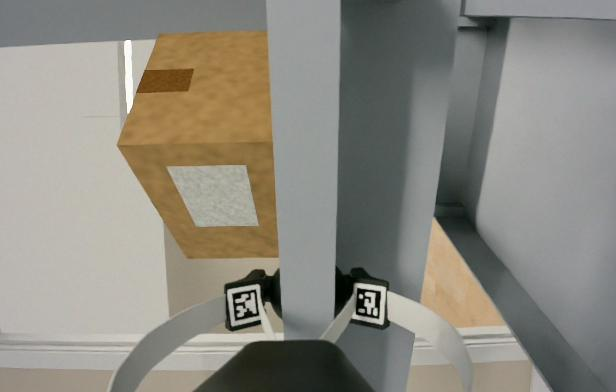

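Emit:
move:
  blocking: false
  r2: {"base": {"translate_m": -0.75, "strafe_m": 0.24}, "contact_limits": {"translate_m": 0.6}}

Emit:
wait:
  seconds: 5
  cameras: ["r2_head_camera"]

Scene clock: 1315.10 s.
move: r2 moving
r1.base_odometry: x=-2.940 y=+1.460 heading=+0.237
r1.turned_by_wheels: +0.000
r1.turned_by_imu: +0.000
r1.base_tilt: forward=-1.5 right=+1.2
r1.lidar_m: 0.53 1.17 4.36 4.70 1.98 1.16 1.03 1.02 1.23 1.06 1.09 0.76
r1.base_status: not commanded
r1.joint_positions: lift_m=+0.725 arm_m=+0.195 wrist_yaw_rad=+0.022 wrist_pitch_rad=+0.007 wrist_roll_rad=+0.000 gripper_m=-0.029
r1.joint_status: not commanded
r1.measured_speeds: all 0
r1.motor_effort: lift_m=+21(21) arm_m=-6(6) wheel_0=+16(17) wheel_1=+3(3) wheel_2=+21(22)
r1.servo_current: wrist_yaw_rad=137(150) wrist_pitch_rad=46(52) wrist_roll_rad=33(59) gripper_m=52(59)
r1.contact_limits: arm_m 0.1; translate_m 0.9
r1.hand_pose: x=+0.6563 y=-0.0810 z=+0.9011 quat_wxyz=(+1.000, +0.000, +0.003, +0.011) (m; r1's base frame)
r1.wrist_depth_mm: - 220 168 254 272 301 327 / - 220 226 253 273 300 327 / - 220 228 256 274 301 327 / 866 220 227 256 274 301 329 / - 220 229 256 276 303 330 / - 221 176 174 276 301 332 / - 159 228 172 146 307 332
r2.base_odometry: x=-1.371 y=-2.679 heading=-2.037
r2.turned_by_wheels: -0.001
r2.turned_by_imu: +0.000
r2.base_tilt: forward=-0.6 right=+0.1
r2.lidar_m: 0.43 0.53 2.15 2.32 2.48 3.58 - 3.23 2.48 1.15 0.81 0.40
r2.base_status: translate_m moving; strafe_m moving
r2.joint_positions: lift_m=+0.688 arm_m=+0.000 wrist_yaw_rad=+0.000 wrist_pitch_rad=+0.004 wrist_roll_rad=+1.569 gripper_m=+0.001
r2.joint_status: not commanded
r2.measured_speeds: translate_m=-0.120 strafe_m=+0.039 rotate_rad=-0.004 lift_m=+0.000 arm_m=+0.000 wrist_yaw_rad=-0.005 wrist_pitch_rad=+0.000 wrist_roll_rad=+0.000
r2.motor_effort: lift_m=+19(19) arm_m=-3(4) wheel_0=-11(11) wheel_1=-8(8) wheel_2=+12(15)
r2.servo_current: wrist_yaw_rad=46(52) wrist_pitch_rad=46(46) wrist_roll_rad=39(46) gripper_m=85(98)
r2.contact_limits: translate_m 0.6
r2.hand_pose: x=+0.4592 y=-0.0875 z=+0.8648 quat_wxyz=(+0.708, +0.706, +0.001, -0.002) (m; r2's base frame)
r2.wrist_depth_mm: - - - 132 186 196 - / - - 508 141 197 - - / - 462 455 147 210 - - / - - 504 158 222 - - / - - 634 169 236 - - / - - 192 179 181 1756 - / - - - - - - 504
pictures: none

Scene clock: 1318.67 s.
earlier move: r2 done
r1.base_odometry: x=-2.940 y=+1.460 heading=+0.237
r1.turned_by_wheels: +0.000
r1.turned_by_imu: +0.000
r1.base_tilt: forward=-1.6 right=+1.2
r1.lidar_m: 0.58 1.16 1.64 4.69 1.99 1.17 1.02 1.04 1.23 1.08 1.07 0.77
r1.base_status: not commanded
r1.joint_positions: lift_m=+0.725 arm_m=+0.195 wrist_yaw_rad=+0.022 wrist_pitch_rad=+0.007 wrist_roll_rad=+0.000 gripper_m=-0.029
r1.joint_status: not commanded
r1.measured_speeds: all 0
r1.on_its_own: wrist_yaw_rad is at rest, and its servo_current (124 mA) is outside its rest range (0 to 104 mA)
r1.motor_effort: lift_m=+21(21) arm_m=-6(6) wheel_0=+17(17) wheel_1=+3(3) wheel_2=+21(22)
r1.servo_current: wrist_yaw_rad=124(150) wrist_pitch_rad=52(65) wrist_roll_rad=65(72) gripper_m=52(65)
r1.contact_limits: arm_m 0.1; translate_m 0.9
r1.hand_pose: x=+0.6563 y=-0.0810 z=+0.9011 quat_wxyz=(+1.000, +0.000, +0.003, +0.011) (m; r1's base frame)
r1.wrist_depth_mm: - 220 167 254 272 298 327 / - 218 224 254 273 297 329 / - 220 227 254 274 298 329 / 842 221 228 256 276 303 329 / - 221 229 257 274 303 329 / - 222 177 174 276 303 334 / - 153 229 173 146 306 332
r2.base_odometry: x=-0.842 y=-2.140 heading=-2.037
r2.turned_by_wheels: +0.001
r2.turned_by_imu: +0.002
r2.base_tilt: forward=-0.7 right=+0.0
r2.lidar_m: 0.41 0.51 2.20 2.14 2.29 3.29 3.74 3.46 2.64 2.59 1.58 0.40
r2.base_status: done
r2.joint_positions: lift_m=+0.688 arm_m=+0.000 wrist_yaw_rad=+0.003 wrist_pitch_rad=+0.004 wrist_roll_rad=+1.569 gripper_m=+0.001
r2.joint_status: not commanded
r2.measured_speeds: all 0
r2.motor_effort: lift_m=+19(19) arm_m=-3(4) wheel_0=+1(18) wheel_1=-3(8) wheel_2=+3(17)
r2.servo_current: wrist_yaw_rad=52(59) wrist_pitch_rad=46(52) wrist_roll_rad=46(59) gripper_m=85(98)
r2.contact_limits: translate_m 0.6
r2.hand_pose: x=+0.4595 y=-0.0867 z=+0.8648 quat_wxyz=(+0.708, +0.706, +0.003, -0.001) (m; r2's base frame)
r2.wrist_depth_mm: - - - 135 190 194 - / 1863 - 521 144 200 - - / - 480 452 152 212 - - / - 1921 500 159 224 - - / - - 597 171 236 - - / - - 187 180 181 - - / - - - - 265 1618 500
wait: 3.57 of 5 s (r2 has come to rest)
pictures: r2_head_camera
Images, in order (width x height): r2_head_camera 420x560.

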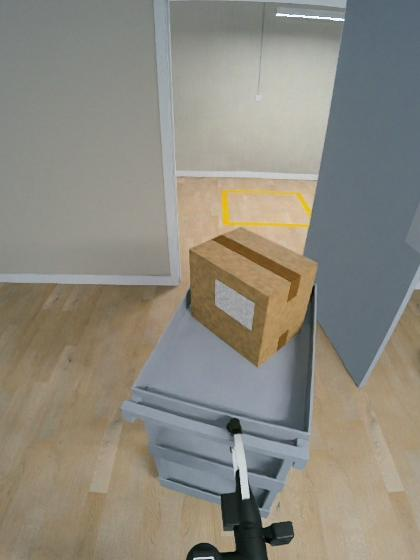

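Emit:
move:
  blocking: false
  r2: {"base": {"translate_m": -0.02, "strafe_m": -0.185}, "pace": "slow", "contact_limits": {"translate_m": 0.6}}

Emit:
wait:
  seconds: 3.5

Emit:
move:
  blocking: false
  r2: {"base": {"translate_m": 0.3}, "pace": "slow", "contact_limits": {"translate_m": 0.6}}

Emit:
wait:
  seconds: 4.5
  cameras: ["r2_head_camera"]

Scene clock: 1329.67 s.
move: r2 moving
r1.base_odometry: x=-2.940 y=+1.460 heading=+0.237
r1.turned_by_wheels: +0.000
r1.turned_by_imu: +0.000
r1.base_tilt: forward=-1.5 right=+1.2
r1.lidar_m: 0.53 1.14 1.63 4.70 1.95 1.15 1.03 1.04 1.25 1.07 1.07 0.76
r1.base_status: not commanded
r1.joint_positions: lift_m=+0.725 arm_m=+0.195 wrist_yaw_rad=+0.022 wrist_pitch_rad=+0.007 wrist_roll_rad=+0.000 gripper_m=-0.029
r1.joint_status: not commanded
r1.measured_speeds: all 0
r1.motor_effort: lift_m=+21(21) arm_m=-6(6) wheel_0=+16(17) wheel_1=+3(3) wheel_2=+21(22)
r1.servo_current: wrist_yaw_rad=137(156) wrist_pitch_rad=52(52) wrist_roll_rad=39(59) gripper_m=59(59)
r1.contact_limits: arm_m 0.1; translate_m 0.9
r1.hand_pose: x=+0.6563 y=-0.0810 z=+0.9011 quat_wxyz=(+1.000, +0.000, +0.003, +0.011) (m; r1's base frame)
r1.wrist_depth_mm: - 218 167 253 272 298 329 / - 220 227 255 272 301 327 / - 220 228 255 274 301 327 / 831 220 227 256 274 300 327 / - 222 229 254 274 301 329 / - 220 177 175 276 303 330 / - 153 228 173 146 307 332
r2.base_odometry: x=-0.854 y=-2.133 heading=-2.036
r2.turned_by_wheels: +0.001
r2.turned_by_imu: +0.001
r2.base_tilt: forward=-0.7 right=+0.0
r2.lidar_m: 0.42 0.50 2.22 2.16 2.32 3.33 3.73 3.49 2.68 2.58 1.59 0.42
r2.base_status: translate_m moving; strafe_m moving
r2.joint_positions: lift_m=+0.688 arm_m=+0.000 wrist_yaw_rad=+0.003 wrist_pitch_rad=+0.004 wrist_roll_rad=+1.569 gripper_m=+0.001
r2.joint_status: not commanded
r2.measured_speeds: translate_m=-0.007 strafe_m=-0.054 rotate_rad=+0.001 lift_m=+0.000 arm_m=+0.000 wrist_yaw_rad=+0.000 wrist_pitch_rad=+0.000 wrist_roll_rad=+0.000
r2.motor_effort: lift_m=+19(19) arm_m=-4(4) wheel_0=+10(12) wheel_1=-8(8) wheel_2=+8(9)
r2.servo_current: wrist_yaw_rad=46(52) wrist_pitch_rad=46(52) wrist_roll_rad=52(59) gripper_m=85(98)
r2.contact_limits: translate_m 0.6
r2.hand_pose: x=+0.4596 y=-0.0864 z=+0.8648 quat_wxyz=(+0.708, +0.706, +0.003, +0.000) (m; r2's base frame)
r2.wrist_depth_mm: - - - 135 191 208 - / 1808 - 525 144 201 - - / - 480 455 152 212 - - / - 1983 500 159 224 - - / - - 609 170 235 - - / - - 187 179 180 - - / - 147 - - 264 1618 496
pictures: none

Scene clock: 1332.23 s.
earlier move: r2 done
r1.base_odometry: x=-2.940 y=+1.460 heading=+0.237
r1.turned_by_wheels: +0.000
r1.turned_by_imu: +0.000
r1.base_tilt: forward=-1.5 right=+1.2
r1.lidar_m: 0.57 1.13 1.47 4.70 1.96 1.18 1.02 1.03 1.22 1.07 1.08 0.77
r1.base_status: not commanded
r1.joint_positions: lift_m=+0.725 arm_m=+0.195 wrist_yaw_rad=+0.022 wrist_pitch_rad=+0.007 wrist_roll_rad=+0.000 gripper_m=-0.029
r1.joint_status: not commanded
r1.measured_speeds: all 0
r1.on_its_own: wrist_yaw_rad is at rest, and its servo_current (117 mA) is outside its rest range (0 to 104 mA)
r1.motor_effort: lift_m=+21(21) arm_m=-6(6) wheel_0=+17(17) wheel_1=+3(3) wheel_2=+22(22)
r1.servo_current: wrist_yaw_rad=117(156) wrist_pitch_rad=52(59) wrist_roll_rad=59(65) gripper_m=52(65)
r1.contact_limits: arm_m 0.1; translate_m 0.9
r1.hand_pose: x=+0.6563 y=-0.0810 z=+0.9011 quat_wxyz=(+1.000, +0.000, +0.003, +0.011) (m; r1's base frame)
r1.wrist_depth_mm: - 219 167 254 273 298 325 / - 219 225 254 273 300 329 / 768 220 229 256 273 300 327 / 759 221 229 256 274 300 327 / 750 221 229 256 277 301 330 / - 221 178 174 276 303 330 / - 154 229 173 146 307 334
r2.base_odometry: x=-0.999 y=-2.039 heading=-2.036
r2.turned_by_wheels: +0.000
r2.turned_by_imu: +0.000
r2.base_tilt: forward=-0.6 right=+0.0
r2.lidar_m: 0.40 0.43 2.38 2.32 2.51 3.60 3.70 3.22 2.47 2.41 1.51 0.45
r2.base_status: done
r2.joint_positions: lift_m=+0.688 arm_m=+0.000 wrist_yaw_rad=+0.003 wrist_pitch_rad=+0.005 wrist_roll_rad=+1.569 gripper_m=+0.001
r2.joint_status: not commanded
r2.measured_speeds: all 0
r2.motor_effort: lift_m=+19(19) arm_m=-3(4) wheel_0=+5(14) wheel_1=-2(9) wheel_2=+5(9)
r2.servo_current: wrist_yaw_rad=46(65) wrist_pitch_rad=39(52) wrist_roll_rad=52(59) gripper_m=65(98)
r2.contact_limits: translate_m 0.6
r2.hand_pose: x=+0.4596 y=-0.0864 z=+0.8647 quat_wxyz=(+0.708, +0.706, +0.003, -0.001) (m; r2's base frame)
r2.wrist_depth_mm: - - - 166 224 232 233 / - - - 168 228 1464 255 / 1863 - 627 170 230 820 - / - - 496 230 232 842 - / - 500 480 174 235 854 - / - 530 188 175 183 - - / - - - - - - -
wait: 2.57 of 3.5 s (r2 has come to rest)
pictures: none

Scene clock: 1332.73 s.
move: r2 moving
r1.base_odometry: x=-2.940 y=+1.460 heading=+0.237
r1.turned_by_wheels: +0.000
r1.turned_by_imu: +0.000
r1.base_tilt: forward=-1.6 right=+1.2
r1.lidar_m: 0.59 1.13 1.45 4.70 1.94 1.19 1.02 1.04 1.23 1.07 1.06 0.76
r1.base_status: not commanded
r1.joint_positions: lift_m=+0.725 arm_m=+0.195 wrist_yaw_rad=+0.022 wrist_pitch_rad=+0.007 wrist_roll_rad=+0.000 gripper_m=-0.029
r1.joint_status: not commanded
r1.measured_speeds: all 0
r1.motor_effort: lift_m=+21(21) arm_m=-6(6) wheel_0=+16(17) wheel_1=+3(3) wheel_2=+21(22)
r1.servo_current: wrist_yaw_rad=130(143) wrist_pitch_rad=46(52) wrist_roll_rad=39(52) gripper_m=59(59)
r1.contact_limits: arm_m 0.1; translate_m 0.9
r1.hand_pose: x=+0.6563 y=-0.0810 z=+0.9011 quat_wxyz=(+1.000, +0.000, +0.003, +0.011) (m; r1's base frame)
r1.wrist_depth_mm: - 219 168 253 273 300 325 / - 220 225 255 273 298 327 / 778 220 228 254 274 301 327 / 750 220 228 256 276 301 329 / 759 220 228 257 274 301 330 / - 221 177 175 276 301 332 / - 154 229 173 146 309 332
r2.base_odometry: x=-1.004 y=-2.050 heading=-2.036
r2.turned_by_wheels: +0.000
r2.turned_by_imu: +0.000
r2.base_tilt: forward=-0.7 right=+0.0
r2.lidar_m: 0.40 0.42 2.39 2.33 2.47 3.56 3.74 3.25 2.50 2.40 1.47 0.42
r2.base_status: translate_m moving
r2.joint_positions: lift_m=+0.688 arm_m=+0.000 wrist_yaw_rad=+0.001 wrist_pitch_rad=+0.005 wrist_roll_rad=+1.569 gripper_m=+0.001
r2.joint_status: not commanded
r2.measured_speeds: translate_m=+0.049 strafe_m=+0.000 rotate_rad=-0.001 lift_m=+0.000 arm_m=+0.000 wrist_yaw_rad=-0.012 wrist_pitch_rad=+0.000 wrist_roll_rad=+0.000
r2.motor_effort: lift_m=+19(19) arm_m=-3(4) wheel_0=+8(9) wheel_1=+5(8) wheel_2=-13(13)
r2.servo_current: wrist_yaw_rad=52(59) wrist_pitch_rad=39(46) wrist_roll_rad=46(52) gripper_m=72(72)
r2.contact_limits: translate_m 0.6
r2.hand_pose: x=+0.4594 y=-0.0870 z=+0.8647 quat_wxyz=(+0.708, +0.706, +0.002, -0.001) (m; r2's base frame)
r2.wrist_depth_mm: - - - 168 227 236 236 / - - - 170 229 1397 402 / 1921 - - 171 231 768 - / - - 496 232 233 842 - / - 1863 477 174 235 854 - / - 525 188 175 183 - - / - - - - - - -
pictures: none

Scene clock: 1336.53 s.
earlier move: r2 done
r1.base_odometry: x=-2.940 y=+1.460 heading=+0.237
r1.turned_by_wheels: +0.000
r1.turned_by_imu: +0.000
r1.base_tilt: forward=-1.6 right=+1.2
r1.lidar_m: 0.56 1.13 1.41 4.69 1.99 1.19 1.03 1.04 1.25 1.07 1.07 0.78
r1.base_status: not commanded
r1.joint_positions: lift_m=+0.725 arm_m=+0.195 wrist_yaw_rad=+0.022 wrist_pitch_rad=+0.007 wrist_roll_rad=+0.000 gripper_m=-0.029
r1.joint_status: not commanded
r1.measured_speeds: all 0
r1.on_its_own: wrist_yaw_rad is at rest, and its servo_current (137 mA) is outside its rest range (0 to 104 mA)
r1.motor_effort: lift_m=+21(21) arm_m=-6(6) wheel_0=+17(17) wheel_1=+3(3) wheel_2=+22(22)
r1.servo_current: wrist_yaw_rad=137(163) wrist_pitch_rad=52(59) wrist_roll_rad=46(78) gripper_m=59(65)
r1.contact_limits: arm_m 0.1; translate_m 0.9
r1.hand_pose: x=+0.6563 y=-0.0810 z=+0.9011 quat_wxyz=(+1.000, +0.000, +0.003, +0.011) (m; r1's base frame)
r1.wrist_depth_mm: - 220 167 254 272 300 327 / - 220 226 255 273 298 327 / - 220 228 256 273 300 329 / - 220 228 257 276 300 330 / - 221 229 258 276 301 329 / - 220 177 174 276 301 330 / - 153 229 173 146 307 330
r2.base_odometry: x=-1.133 y=-2.307 heading=-2.036
r2.turned_by_wheels: +0.000
r2.turned_by_imu: +0.000
r2.base_tilt: forward=-0.7 right=+0.1
r2.lidar_m: 0.38 0.40 2.36 2.31 2.47 3.53 4.06 3.26 2.46 2.43 1.11 0.43
r2.base_status: done
r2.joint_positions: lift_m=+0.688 arm_m=+0.000 wrist_yaw_rad=-0.002 wrist_pitch_rad=+0.005 wrist_roll_rad=+1.569 gripper_m=+0.001
r2.joint_status: not commanded
r2.measured_speeds: all 0
r2.motor_effort: lift_m=+19(19) arm_m=-4(4) wheel_0=+3(9) wheel_1=+4(8) wheel_2=-7(15)
r2.servo_current: wrist_yaw_rad=52(59) wrist_pitch_rad=46(52) wrist_roll_rad=46(72) gripper_m=65(78)
r2.contact_limits: translate_m 0.6
r2.hand_pose: x=+0.4591 y=-0.0879 z=+0.8647 quat_wxyz=(+0.708, +0.706, +0.001, -0.002) (m; r2's base frame)
r2.wrist_depth_mm: - - - 162 221 228 230 / 1661 - - 165 224 1366 521 / 1661 - 597 168 228 809 - / - - 477 229 229 831 - / - - 488 173 234 866 - / - 574 189 175 181 - - / - - - - 242 - -
wait: 3.80 of 4.5 s (r2 has come to rest)
pictures: r2_head_camera
Images, in order (width x height): r2_head_camera 420x560.

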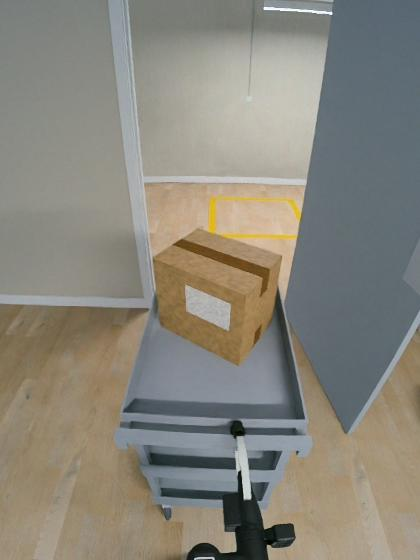

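Emit:
move:
  blocking: false
  r2: {"base": {"translate_m": 0.35, "strafe_m": -0.02}, "pace": "slow", "contact_limits": {"translate_m": 0.6}}

Emit:
wait:
  seconds: 4.5
  cameras: ["r2_head_camera"]

Scene clock: 1345.83 s.
move: r2 moving
r1.base_odometry: x=-2.940 y=+1.460 heading=+0.237
r1.turned_by_wheels: +0.000
r1.turned_by_imu: +0.000
r1.base_tilt: forward=-1.5 right=+1.2
r1.lidar_m: 0.58 1.13 1.40 4.69 1.96 1.18 1.03 1.03 1.21 1.06 1.07 0.76
r1.base_status: not commanded
r1.joint_positions: lift_m=+0.725 arm_m=+0.195 wrist_yaw_rad=+0.022 wrist_pitch_rad=+0.007 wrist_roll_rad=+0.000 gripper_m=-0.029
r1.joint_status: not commanded
r1.measured_speeds: all 0
r1.motor_effort: lift_m=+21(21) arm_m=-6(6) wheel_0=+17(17) wheel_1=+3(3) wheel_2=+21(22)
r1.servo_current: wrist_yaw_rad=130(150) wrist_pitch_rad=52(52) wrist_roll_rad=59(59) gripper_m=52(65)
r1.contact_limits: arm_m 0.1; translate_m 0.9
r1.hand_pose: x=+0.6563 y=-0.0810 z=+0.9011 quat_wxyz=(+1.000, +0.000, +0.003, +0.011) (m; r1's base frame)
r1.wrist_depth_mm: - 219 167 254 271 297 325 / - 219 226 255 272 300 327 / - 221 229 255 273 300 327 / - 221 228 255 276 301 327 / - 222 229 257 273 301 330 / - 222 178 175 277 303 330 / - 154 228 172 146 306 332
r2.base_odometry: x=-1.139 y=-2.318 heading=-2.036
r2.turned_by_wheels: +0.000
r2.turned_by_imu: +0.000
r2.base_tilt: forward=-0.6 right=+0.1
r2.lidar_m: 0.40 0.43 2.39 2.31 2.45 3.54 4.08 3.26 2.50 2.44 1.12 0.43
r2.base_status: translate_m moving; strafe_m moving
r2.joint_positions: lift_m=+0.688 arm_m=+0.000 wrist_yaw_rad=-0.002 wrist_pitch_rad=+0.005 wrist_roll_rad=+1.569 gripper_m=+0.001
r2.joint_status: not commanded
r2.measured_speeds: translate_m=+0.049 strafe_m=-0.003 rotate_rad=+0.001 lift_m=+0.000 arm_m=+0.000 wrist_yaw_rad=+0.000 wrist_pitch_rad=+0.000 wrist_roll_rad=+0.000
r2.motor_effort: lift_m=+19(19) arm_m=-3(4) wheel_0=+3(7) wheel_1=+5(6) wheel_2=-12(14)
r2.servo_current: wrist_yaw_rad=52(59) wrist_pitch_rad=39(46) wrist_roll_rad=52(52) gripper_m=72(72)
r2.contact_limits: translate_m 0.6
r2.hand_pose: x=+0.4591 y=-0.0879 z=+0.8647 quat_wxyz=(+0.708, +0.706, +0.001, -0.002) (m; r2's base frame)
r2.wrist_depth_mm: - - - 162 220 227 229 / - - - 165 223 1464 521 / 1661 - 591 168 227 809 - / 1661 - 477 229 230 842 - / - - 492 173 234 854 - / - 574 189 175 183 - - / - - - - 241 - -
pictures: none

Scene clock: 1350.13 s.
earlier move: r2 done
r1.base_odometry: x=-2.940 y=+1.460 heading=+0.237
r1.turned_by_wheels: +0.000
r1.turned_by_imu: +0.000
r1.base_tilt: forward=-1.6 right=+1.2
r1.lidar_m: 0.57 1.22 4.39 4.69 1.96 1.18 1.03 1.03 1.24 1.07 1.08 0.75
r1.base_status: not commanded
r1.joint_positions: lift_m=+0.725 arm_m=+0.195 wrist_yaw_rad=+0.022 wrist_pitch_rad=+0.007 wrist_roll_rad=+0.000 gripper_m=-0.029
r1.joint_status: not commanded
r1.measured_speeds: all 0
r1.on_its_own: wrist_yaw_rad is at rest, and its servo_current (143 mA) is outside its rest range (0 to 104 mA)
r1.motor_effort: lift_m=+21(21) arm_m=-6(6) wheel_0=+16(17) wheel_1=+3(3) wheel_2=+21(22)
r1.servo_current: wrist_yaw_rad=143(156) wrist_pitch_rad=39(59) wrist_roll_rad=46(65) gripper_m=52(65)
r1.contact_limits: arm_m 0.1; translate_m 0.9
r1.hand_pose: x=+0.6563 y=-0.0810 z=+0.9011 quat_wxyz=(+1.000, +0.000, +0.003, +0.011) (m; r1's base frame)
r1.wrist_depth_mm: - 219 168 254 272 300 325 / - 219 225 254 273 300 329 / - 220 227 255 273 300 329 / 878 220 227 254 274 301 330 / - 221 228 257 276 300 329 / - 220 177 174 276 303 332 / - 159 229 173 146 309 330
r2.base_odometry: x=-1.308 y=-2.611 heading=-2.036
r2.turned_by_wheels: +0.000
r2.turned_by_imu: +0.001
r2.base_tilt: forward=-0.7 right=+0.1
r2.lidar_m: 0.42 0.45 2.27 2.29 2.47 3.51 - 3.26 2.49 1.24 0.86 0.41
r2.base_status: done
r2.joint_positions: lift_m=+0.688 arm_m=+0.000 wrist_yaw_rad=-0.002 wrist_pitch_rad=+0.005 wrist_roll_rad=+1.569 gripper_m=+0.001
r2.joint_status: not commanded
r2.measured_speeds: all 0
r2.motor_effort: lift_m=+19(19) arm_m=-3(4) wheel_0=+4(10) wheel_1=+4(7) wheel_2=-6(14)
r2.servo_current: wrist_yaw_rad=52(59) wrist_pitch_rad=39(52) wrist_roll_rad=46(59) gripper_m=72(72)
r2.contact_limits: translate_m 0.6
r2.hand_pose: x=+0.4591 y=-0.0879 z=+0.8647 quat_wxyz=(+0.708, +0.706, +0.001, -0.002) (m; r2's base frame)
r2.wrist_depth_mm: - - - 153 210 217 217 / - - - 158 216 1464 - / - - 544 162 221 809 - / - - 466 167 227 842 - / - - 508 171 233 - - / - - 188 175 183 - - / - - - - - - -
wait: 4.30 of 4.5 s (r2 has come to rest)
pictures: r2_head_camera
Images, in order (width x height): r2_head_camera 420x560.

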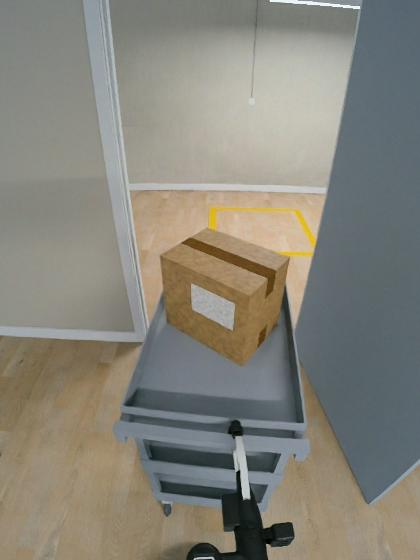

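Emit:
move:
  blocking: false
  r2: {"base": {"translate_m": 0.3, "strafe_m": -0.11}, "pace": "slow", "contact_limits": {"translate_m": 0.6}}

Emit:
wait:
  seconds: 4.5
  cameras: ["r2_head_camera", "r2_head_left_camera"]

Scene clock: 1357.27 s.
move: r2 moving
r1.base_odometry: x=-2.940 y=+1.460 heading=+0.237
r1.turned_by_wheels: +0.000
r1.turned_by_imu: +0.000
r1.base_tilt: forward=-1.6 right=+1.2
r1.lidar_m: 0.57 1.22 4.36 4.69 1.98 1.16 1.00 1.03 1.24 1.08 1.08 0.76
r1.base_status: not commanded
r1.joint_positions: lift_m=+0.725 arm_m=+0.195 wrist_yaw_rad=+0.022 wrist_pitch_rad=+0.007 wrist_roll_rad=+0.000 gripper_m=-0.029
r1.joint_status: not commanded
r1.measured_speeds: all 0
r1.motor_effort: lift_m=+21(21) arm_m=-6(6) wheel_0=+16(17) wheel_1=+3(3) wheel_2=+21(22)
r1.servo_current: wrist_yaw_rad=143(143) wrist_pitch_rad=52(59) wrist_roll_rad=39(65) gripper_m=52(59)
r1.contact_limits: arm_m 0.1; translate_m 0.9
r1.hand_pose: x=+0.6563 y=-0.0810 z=+0.9011 quat_wxyz=(+1.000, +0.000, +0.003, +0.011) (m; r1's base frame)
r1.wrist_depth_mm: - 219 167 253 274 300 327 / - 219 226 255 274 300 327 / - 220 227 254 273 301 327 / 904 221 228 255 274 303 329 / - 220 229 257 276 301 329 / - 221 178 175 276 303 329 / - 159 229 173 146 306 332
r2.base_odometry: x=-1.317 y=-2.620 heading=-2.036
r2.turned_by_wheels: +0.000
r2.turned_by_imu: +0.001
r2.base_tilt: forward=-0.7 right=+0.1
r2.lidar_m: 0.42 0.44 2.33 2.32 2.46 3.53 - 3.25 2.49 1.24 0.85 0.43
r2.base_status: translate_m moving; strafe_m moving
r2.joint_positions: lift_m=+0.688 arm_m=+0.000 wrist_yaw_rad=-0.002 wrist_pitch_rad=+0.005 wrist_roll_rad=+1.569 gripper_m=+0.001
r2.joint_status: not commanded
r2.measured_speeds: translate_m=+0.049 strafe_m=-0.019 rotate_rad=+0.000 lift_m=+0.000 arm_m=+0.000 wrist_yaw_rad=+0.000 wrist_pitch_rad=+0.000 wrist_roll_rad=+0.000
r2.motor_effort: lift_m=+19(19) arm_m=-4(4) wheel_0=+10(13) wheel_1=+5(6) wheel_2=-12(12)
r2.servo_current: wrist_yaw_rad=39(52) wrist_pitch_rad=46(59) wrist_roll_rad=46(59) gripper_m=65(72)
r2.contact_limits: translate_m 0.6
r2.hand_pose: x=+0.4591 y=-0.0879 z=+0.8647 quat_wxyz=(+0.708, +0.706, +0.001, -0.002) (m; r2's base frame)
r2.wrist_depth_mm: - - - 154 211 218 220 / - - - 158 216 1430 - / - - 554 163 221 809 - / - - 466 167 227 831 - / - - 504 171 233 - - / - - 188 174 183 - - / - - - - - - -
pictures: none

Scene clock: 1361.17 s.
earlier move: r2 done
r1.base_odometry: x=-2.940 y=+1.460 heading=+0.237
r1.turned_by_wheels: +0.000
r1.turned_by_imu: +0.000
r1.base_tilt: forward=-1.6 right=+1.2
r1.lidar_m: 0.58 1.09 4.39 4.68 1.97 1.17 1.03 1.02 1.22 1.05 1.08 0.75
r1.base_status: not commanded
r1.joint_positions: lift_m=+0.725 arm_m=+0.195 wrist_yaw_rad=+0.022 wrist_pitch_rad=+0.007 wrist_roll_rad=+0.000 gripper_m=-0.029
r1.joint_status: not commanded
r1.measured_speeds: all 0
r1.on_its_own: wrist_yaw_rad is at rest, and its servo_current (124 mA) is outside its rest range (0 to 104 mA)
r1.motor_effort: lift_m=+21(21) arm_m=-6(6) wheel_0=+16(17) wheel_1=+3(3) wheel_2=+21(22)
r1.servo_current: wrist_yaw_rad=124(150) wrist_pitch_rad=52(59) wrist_roll_rad=39(72) gripper_m=52(65)
r1.contact_limits: arm_m 0.1; translate_m 0.9
r1.hand_pose: x=+0.6563 y=-0.0810 z=+0.9011 quat_wxyz=(+1.000, +0.000, +0.003, +0.011) (m; r1's base frame)
r1.wrist_depth_mm: 691 220 167 254 272 298 327 / 699 220 225 254 273 298 329 / 715 220 227 254 273 300 327 / 676 221 227 255 276 301 329 / 715 221 229 256 274 303 330 / 715 221 177 174 277 303 330 / 732 159 228 173 146 309 332
r2.base_odometry: x=-1.540 y=-2.830 heading=-2.035
r2.turned_by_wheels: +0.000
r2.turned_by_imu: +0.002
r2.base_tilt: forward=-0.7 right=+0.1
r2.lidar_m: 0.39 0.42 1.85 2.41 2.51 3.69 - 3.15 2.41 0.63 0.62 0.42
r2.base_status: done
r2.joint_positions: lift_m=+0.688 arm_m=+0.000 wrist_yaw_rad=+0.000 wrist_pitch_rad=+0.005 wrist_roll_rad=+1.569 gripper_m=+0.001
r2.joint_status: not commanded
r2.measured_speeds: all 0
r2.motor_effort: lift_m=+19(19) arm_m=-4(4) wheel_0=+6(14) wheel_1=+4(7) wheel_2=-5(12)
r2.servo_current: wrist_yaw_rad=46(65) wrist_pitch_rad=39(59) wrist_roll_rad=46(65) gripper_m=65(72)
r2.contact_limits: translate_m 0.6
r2.hand_pose: x=+0.4593 y=-0.0874 z=+0.8647 quat_wxyz=(+0.708, +0.706, +0.002, -0.002) (m; r2's base frame)
r2.wrist_depth_mm: - - - 177 220 246 1042 / - - - 177 238 267 265 / - - - 177 236 1430 - / - - 539 236 236 831 - / - 484 473 176 237 842 - / - - 189 176 183 - - / - - 549 - - - -
wait: 3.90 of 4.5 s (r2 has come to rest)
pictures: r2_head_camera, r2_head_left_camera
Images, in order (width x height): r2_head_camera 420x560, r2_head_left_camera 420x672.

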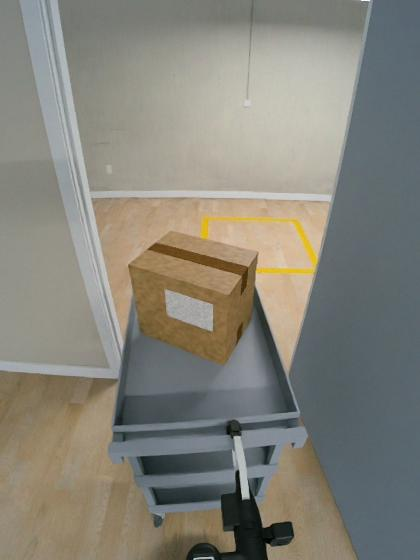

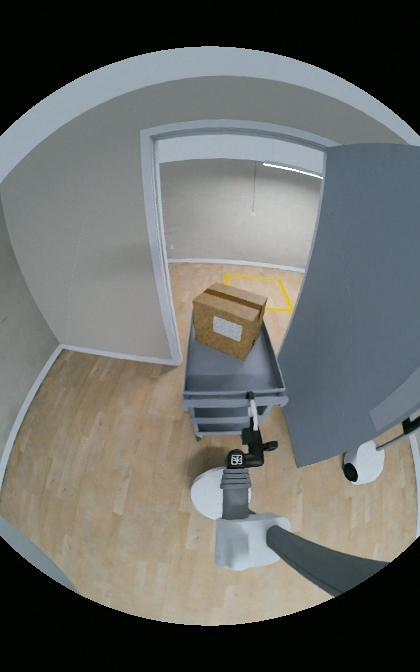

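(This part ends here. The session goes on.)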